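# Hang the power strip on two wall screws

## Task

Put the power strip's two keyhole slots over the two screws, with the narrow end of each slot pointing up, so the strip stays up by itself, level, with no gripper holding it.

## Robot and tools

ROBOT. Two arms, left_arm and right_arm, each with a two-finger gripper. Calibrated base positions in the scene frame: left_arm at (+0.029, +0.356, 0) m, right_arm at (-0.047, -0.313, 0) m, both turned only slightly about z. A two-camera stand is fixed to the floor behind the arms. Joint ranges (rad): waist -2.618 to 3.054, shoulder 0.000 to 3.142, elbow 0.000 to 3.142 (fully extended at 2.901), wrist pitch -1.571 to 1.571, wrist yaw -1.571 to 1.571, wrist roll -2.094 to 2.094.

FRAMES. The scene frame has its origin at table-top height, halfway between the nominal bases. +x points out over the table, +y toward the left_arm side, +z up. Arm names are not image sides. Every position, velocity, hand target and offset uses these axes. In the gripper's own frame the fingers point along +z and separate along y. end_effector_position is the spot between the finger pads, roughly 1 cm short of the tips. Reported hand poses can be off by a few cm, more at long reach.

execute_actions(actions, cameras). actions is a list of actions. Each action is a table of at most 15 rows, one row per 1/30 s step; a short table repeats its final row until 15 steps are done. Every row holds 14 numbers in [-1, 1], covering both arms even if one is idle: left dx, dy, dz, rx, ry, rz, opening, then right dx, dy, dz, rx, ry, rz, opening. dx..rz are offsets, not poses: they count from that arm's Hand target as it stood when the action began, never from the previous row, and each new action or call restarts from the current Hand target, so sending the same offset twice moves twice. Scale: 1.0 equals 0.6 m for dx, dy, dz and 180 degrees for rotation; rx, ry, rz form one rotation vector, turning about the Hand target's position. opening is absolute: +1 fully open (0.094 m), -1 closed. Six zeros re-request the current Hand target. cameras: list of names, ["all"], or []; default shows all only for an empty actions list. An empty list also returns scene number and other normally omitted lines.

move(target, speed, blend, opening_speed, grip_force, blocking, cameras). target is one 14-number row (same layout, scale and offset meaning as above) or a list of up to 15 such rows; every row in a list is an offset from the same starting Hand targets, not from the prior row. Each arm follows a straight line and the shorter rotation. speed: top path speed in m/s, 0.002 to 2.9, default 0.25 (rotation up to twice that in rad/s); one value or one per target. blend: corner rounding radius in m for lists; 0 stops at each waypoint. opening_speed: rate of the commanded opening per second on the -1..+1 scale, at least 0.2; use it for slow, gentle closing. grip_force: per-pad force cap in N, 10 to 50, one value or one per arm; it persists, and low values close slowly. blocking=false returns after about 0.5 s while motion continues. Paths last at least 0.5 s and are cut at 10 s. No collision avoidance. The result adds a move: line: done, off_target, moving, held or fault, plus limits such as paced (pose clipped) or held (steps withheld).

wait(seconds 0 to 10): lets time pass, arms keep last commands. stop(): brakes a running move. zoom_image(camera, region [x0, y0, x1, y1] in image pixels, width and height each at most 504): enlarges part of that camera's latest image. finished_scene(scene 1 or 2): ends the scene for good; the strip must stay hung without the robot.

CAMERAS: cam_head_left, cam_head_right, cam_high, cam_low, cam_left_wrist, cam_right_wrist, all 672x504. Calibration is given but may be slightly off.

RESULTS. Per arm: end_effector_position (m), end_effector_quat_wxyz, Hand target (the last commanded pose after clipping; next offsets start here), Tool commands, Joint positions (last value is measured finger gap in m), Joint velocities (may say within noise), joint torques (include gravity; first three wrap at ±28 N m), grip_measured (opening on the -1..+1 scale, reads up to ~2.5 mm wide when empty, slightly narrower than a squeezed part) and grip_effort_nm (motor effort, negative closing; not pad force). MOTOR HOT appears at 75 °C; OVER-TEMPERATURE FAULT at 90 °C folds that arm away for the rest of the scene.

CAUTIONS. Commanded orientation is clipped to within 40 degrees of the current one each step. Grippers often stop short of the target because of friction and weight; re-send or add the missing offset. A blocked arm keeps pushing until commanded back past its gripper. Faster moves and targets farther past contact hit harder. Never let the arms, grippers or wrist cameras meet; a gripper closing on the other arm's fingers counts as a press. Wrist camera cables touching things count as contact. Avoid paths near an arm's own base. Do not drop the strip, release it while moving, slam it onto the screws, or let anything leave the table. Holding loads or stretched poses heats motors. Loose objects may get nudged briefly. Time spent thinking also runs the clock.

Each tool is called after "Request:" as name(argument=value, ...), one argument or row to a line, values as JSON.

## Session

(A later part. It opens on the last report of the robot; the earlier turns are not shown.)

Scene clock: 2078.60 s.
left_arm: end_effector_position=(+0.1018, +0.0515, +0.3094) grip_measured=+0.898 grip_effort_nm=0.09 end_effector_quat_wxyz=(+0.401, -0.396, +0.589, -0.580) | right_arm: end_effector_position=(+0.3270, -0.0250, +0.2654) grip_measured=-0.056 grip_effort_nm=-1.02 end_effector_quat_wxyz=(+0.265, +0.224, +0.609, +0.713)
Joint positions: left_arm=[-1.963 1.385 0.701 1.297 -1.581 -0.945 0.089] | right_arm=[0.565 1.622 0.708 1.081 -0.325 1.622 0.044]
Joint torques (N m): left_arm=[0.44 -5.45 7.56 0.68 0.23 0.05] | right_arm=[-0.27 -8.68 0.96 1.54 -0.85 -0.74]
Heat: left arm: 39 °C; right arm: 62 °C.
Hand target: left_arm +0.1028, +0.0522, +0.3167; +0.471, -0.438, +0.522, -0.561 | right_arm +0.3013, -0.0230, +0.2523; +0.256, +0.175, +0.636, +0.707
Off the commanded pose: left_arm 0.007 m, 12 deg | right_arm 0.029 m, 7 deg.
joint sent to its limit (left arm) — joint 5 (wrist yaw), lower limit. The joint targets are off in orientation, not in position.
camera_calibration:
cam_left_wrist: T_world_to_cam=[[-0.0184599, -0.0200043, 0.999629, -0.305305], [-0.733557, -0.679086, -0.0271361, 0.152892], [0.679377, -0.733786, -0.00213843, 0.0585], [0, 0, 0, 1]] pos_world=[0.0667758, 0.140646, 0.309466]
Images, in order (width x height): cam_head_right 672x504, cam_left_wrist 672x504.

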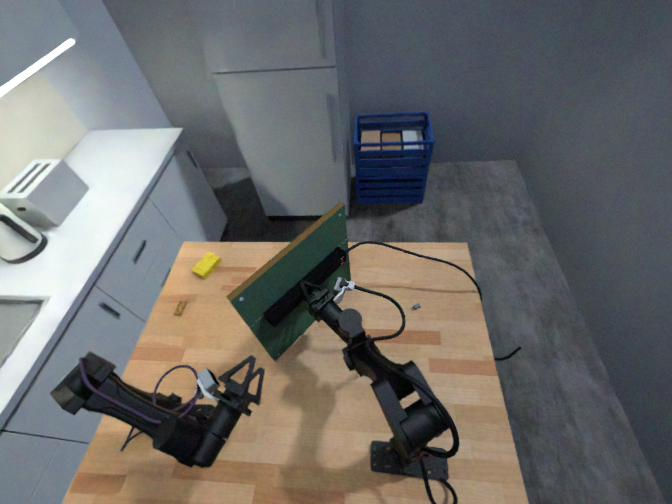

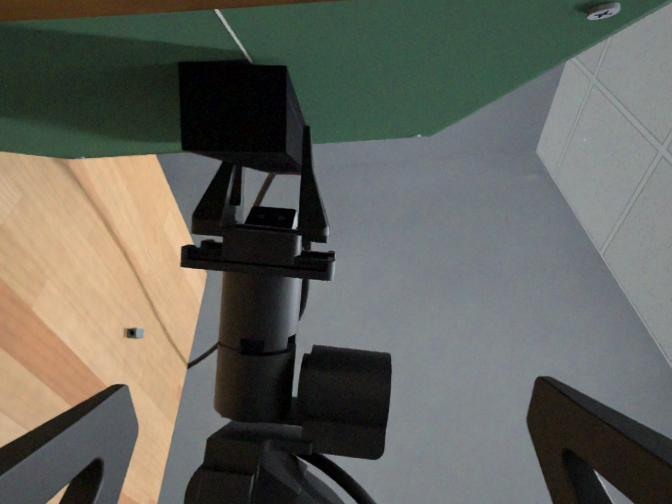

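Request:
move(
  target=[0,0,0,0,0,0,0.9,0.008,0.010,0.0,0,0,0,-0.12],
  opening_speed=0.2,
  cameras=["cam_left_wrist","cam_head_right"],
)

Request:
zoom_image(
  camera="cam_left_wrist",
  region=[160, 50, 350, 220],
)

Request:
zoom_image(
  camera="cam_head_right",
  region=[250, 230, 360, 340],
)

Scene clock: 2085.77 s.
left_arm: end_effector_position=(+0.1018, +0.0515, +0.3094) grip_measured=+0.898 grip_effort_nm=0.09 end_effector_quat_wxyz=(+0.401, -0.396, +0.589, -0.580) | right_arm: end_effector_position=(+0.3272, -0.0251, +0.2655) grip_measured=-0.056 grip_effort_nm=-1.02 end_effector_quat_wxyz=(+0.266, +0.225, +0.609, +0.713)
Joint positions: left_arm=[-1.963 1.385 0.701 1.297 -1.581 -0.945 0.089] | right_arm=[0.565 1.622 0.709 1.08 -0.324 1.621 0.044]
Joint torques (N m): left_arm=[0.44 -5.45 7.53 0.67 0.24 0.06] | right_arm=[0.68 -6.95 2.54 1.54 -0.84 -0.74]
Heat: left arm: 39 °C; right arm: 62 °C.
Hand target: left_arm +0.1028, +0.0522, +0.3167; +0.471, -0.438, +0.522, -0.561 | right_arm +0.3061, -0.0170, +0.2522; +0.256, +0.175, +0.636, +0.707
Off the commanded pose: left_arm 0.007 m, 12 deg | right_arm 0.026 m, 7 deg.
joint sent to its limit (left arm) — joint 5 (wrist yaw), lower limit. The joint targets are off in orientation, not in position.
move: off_target (left_arm, right_arm)
camera_calibration:
cam_left_wrist: T_world_to_cam=[[-0.0184599, -0.0200043, 0.999629, -0.305305], [-0.733557, -0.679086, -0.0271361, 0.152892], [0.679377, -0.733786, -0.00213843, 0.0585], [0, 0, 0, 1]] pos_world=[0.0667758, 0.140646, 0.309466]
Images, in order (width x height): cam_head_right 672x504, cam_left_wrist 672x504.

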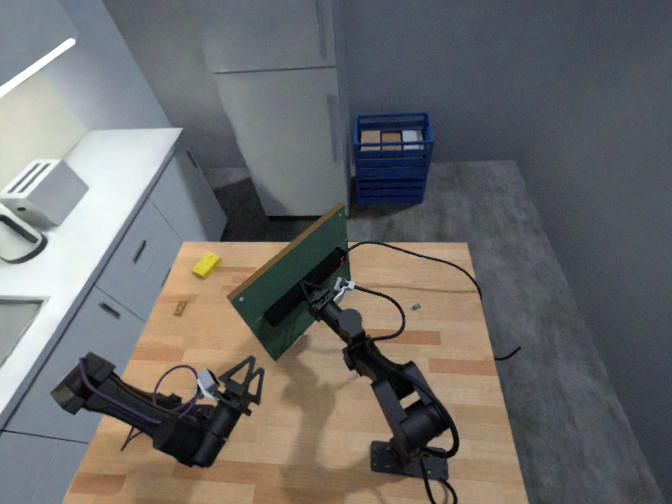

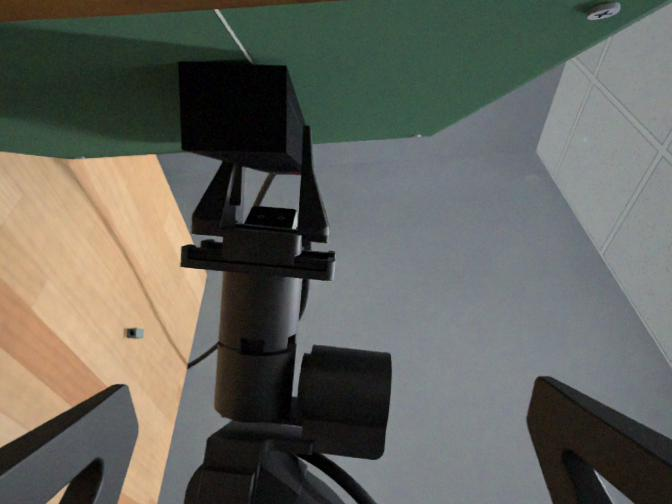

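Scaled by 2.653.

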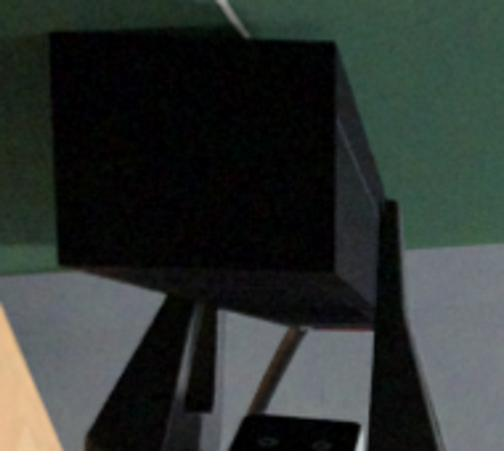

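Scaled by 4.582.

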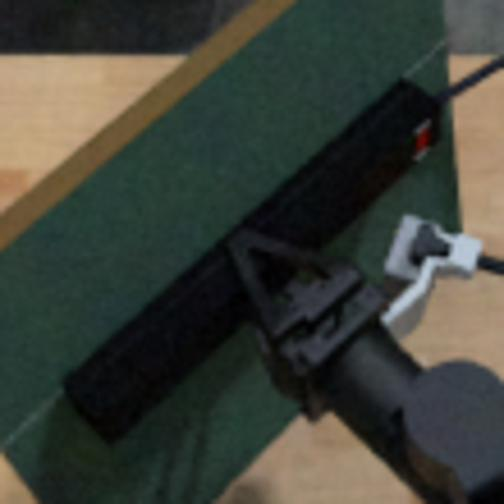

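Request:
move(
  target=[0,0,0,0,0,0,0.9,0,0,0.0,0,0,0,0.06],
  opening_speed=0.2,
  cameras=["cam_left_wrist","cam_head_right"],
)

Request:
zoom_image(
  camera="cam_left_wrist",
  region=[160, 50, 350, 220],
)

Request:
zoom_image(
  camera="cam_head_right",
  region=[250, 230, 360, 340],
)

Scene clock: 2091.37 s.
left_arm: end_effector_position=(+0.1018, +0.0515, +0.3094) grip_measured=+0.898 grip_effort_nm=0.09 end_effector_quat_wxyz=(+0.401, -0.396, +0.589, -0.580) | right_arm: end_effector_position=(+0.3154, -0.0201, +0.2537) grip_measured=+0.057 grip_effort_nm=0.14 end_effector_quat_wxyz=(+0.257, +0.195, +0.629, +0.708)
Joint positions: left_arm=[-1.963 1.385 0.701 1.297 -1.581 -0.945 0.089] | right_arm=[0.565 1.622 0.68 1.087 -0.386 1.578 0.05]
Joint torques (N m): left_arm=[0.43 -5.44 7.53 0.66 0.23 0.05] | right_arm=[0.55 -6.99 4.89 1.43 -0.18 -0.31]
Heat: left arm: 39 °C; right arm: 61 °C.
Hand target: left_arm +0.1028, +0.0522, +0.3167; +0.471, -0.438, +0.522, -0.561 | right_arm +0.3061, -0.0171, +0.2522; +0.256, +0.175, +0.636, +0.707
Off the commanded pose: left_arm 0.007 m, 12 deg | right_arm 0.010 m, 2 deg.
joint sent to its limit (left arm) — joint 5 (wrist yaw), lower limit. The joint targets are off in orientation, not in position.
move: off_target (left_arm)
camera_calibration:
cam_left_wrist: T_world_to_cam=[[-0.0184599, -0.0200043, 0.999629, -0.305305], [-0.733557, -0.679086, -0.0271361, 0.152892], [0.679377, -0.733786, -0.00213843, 0.0585], [0, 0, 0, 1]] pos_world=[0.0667758, 0.140646, 0.309466]
Images, in order (width x height): cam_head_right 672x504, cam_left_wrist 672x504.

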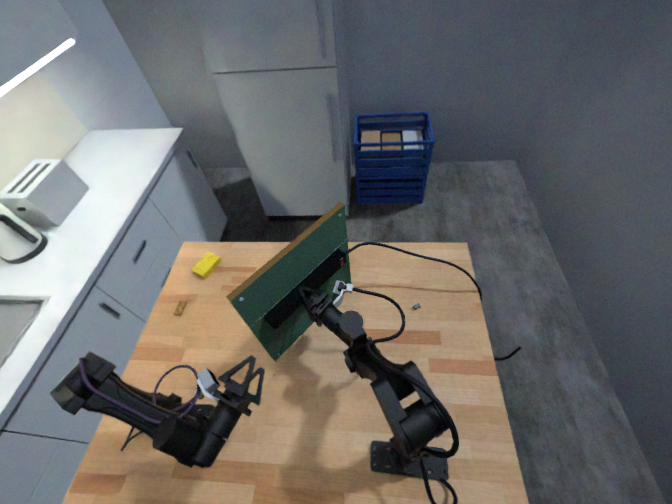

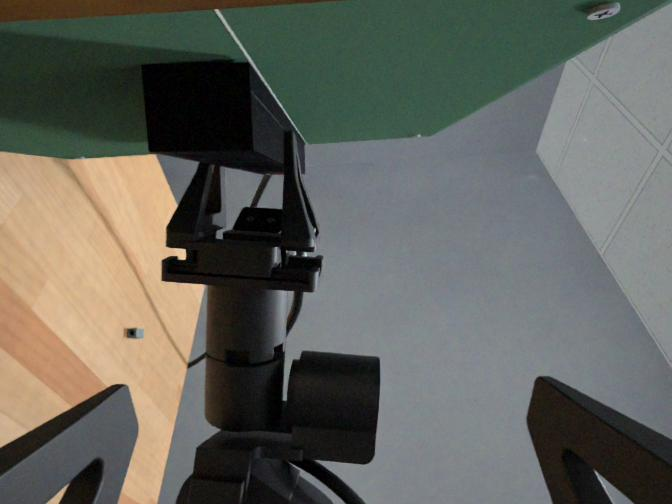

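Scaled by 2.653.

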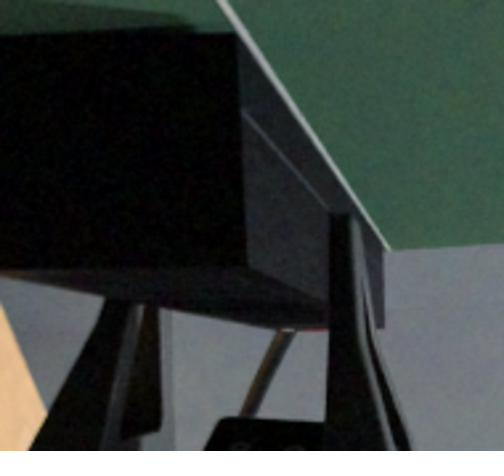

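Scaled by 4.582.

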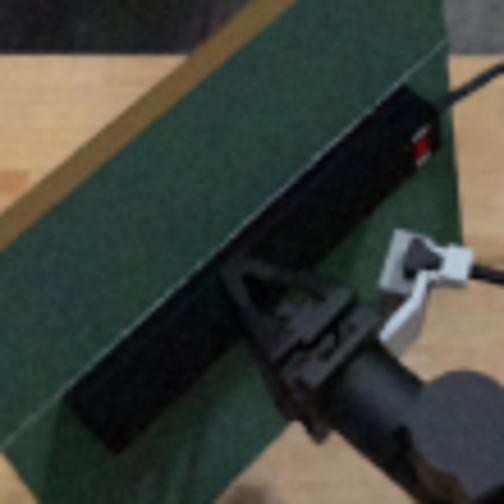

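Request:
move(
  target=[
    [0,0,0,0,0,0,0.9,0,0,0.0,0,0,0,0.35],
    [0,0,0,0,0,0,0.9,-0.125,-0.15,0,0,0,0,0.35],
  ],
  speed=0.08,
  opening_speed=0.4,
  cameras=["cam_left_wrist","cam_head_right","cam_head_left"],
)

Request:
zoom_image(
  camera="cam_head_right",
  region=[230, 200, 370, 350],
)

Scene clock: 2103.20 s.
left_arm: end_effector_position=(+0.1018, +0.0515, +0.3094) grip_measured=+0.898 grip_effort_nm=0.09 end_effector_quat_wxyz=(+0.401, -0.396, +0.589, -0.580) | right_arm: end_effector_position=(+0.2350, -0.1042, +0.2470) grip_measured=+0.348 grip_effort_nm=0.13 end_effector_quat_wxyz=(+0.246, +0.183, +0.642, +0.703)
Joint positions: left_arm=[-1.963 1.385 0.701 1.297 -1.581 -0.945 0.089] | right_arm=[0.365 1.142 0.309 0.968 -0.619 1.59 0.063]
Joint torques (N m): left_arm=[0.44 -5.44 7.51 0.65 0.25 0.05] | right_arm=[-0.8 -4.45 5.24 1.5 0 -0.05]
Heat: left arm: 39 °C; right arm: 59 °C.
Hand target: left_arm +0.1028, +0.0522, +0.3167; +0.471, -0.438, +0.522, -0.561 | right_arm +0.2311, -0.1070, +0.2523; +0.256, +0.175, +0.636, +0.707
Off the commanded pose: left_arm 0.007 m, 12 deg | right_arm 0.007 m, 2 deg.
joint sent to its limit (left arm) — joint 5 (wrist yaw), lower limit. The joint targets are off in orientation, not in position.
move: off_target (left_arm)
camera_calibration:
cam_left_wrist: T_world_to_cam=[[-0.0184599, -0.0200043, 0.999629, -0.305305], [-0.733557, -0.679086, -0.0271361, 0.152892], [0.679377, -0.733786, -0.00213843, 0.0585], [0, 0, 0, 1]] pos_world=[0.0667758, 0.140646, 0.309466]
Images, in order (width x height): cam_head_left 672x504, cam_head_right 672x504, cam_left_wrist 672x504.

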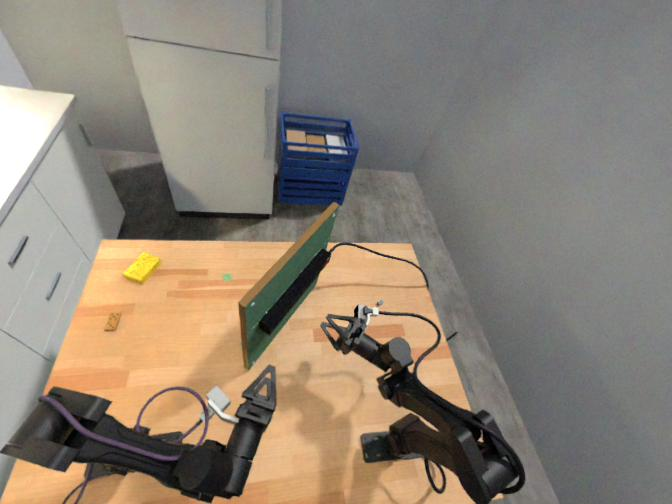

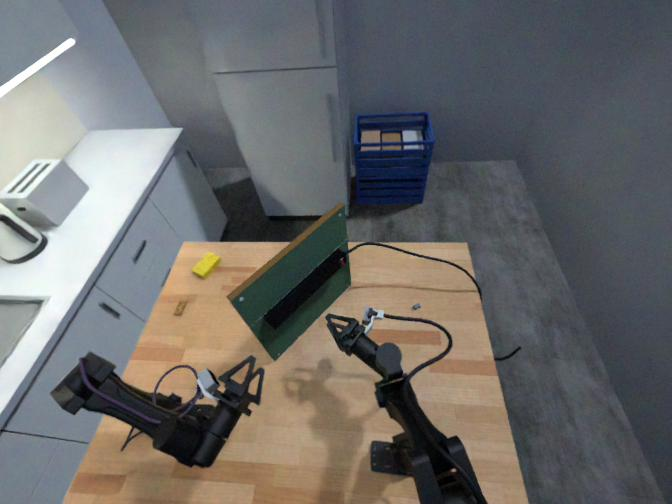

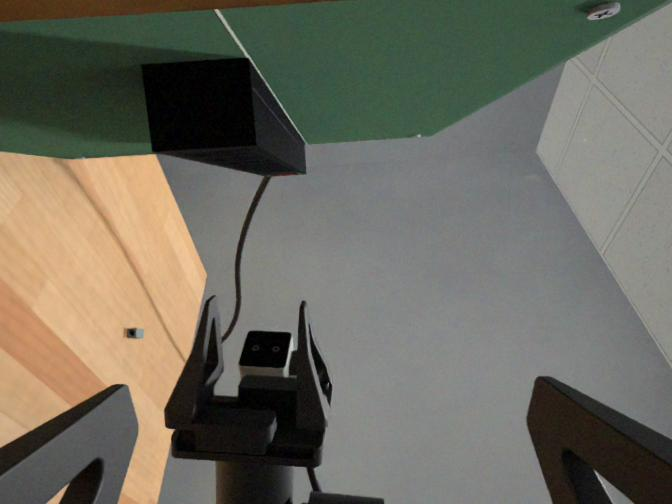

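Scaled by 3.360.

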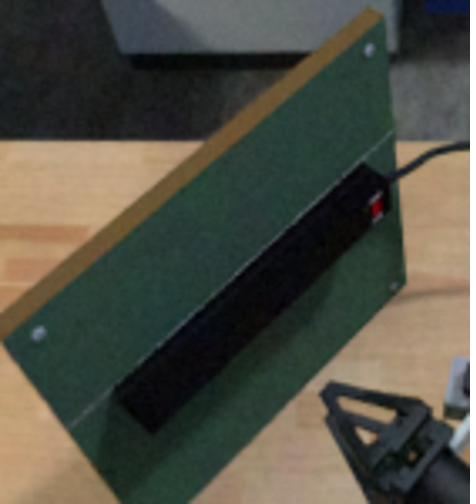

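Request:
finished_scene(
  scene=1,
)

The scene is finished: the task was done.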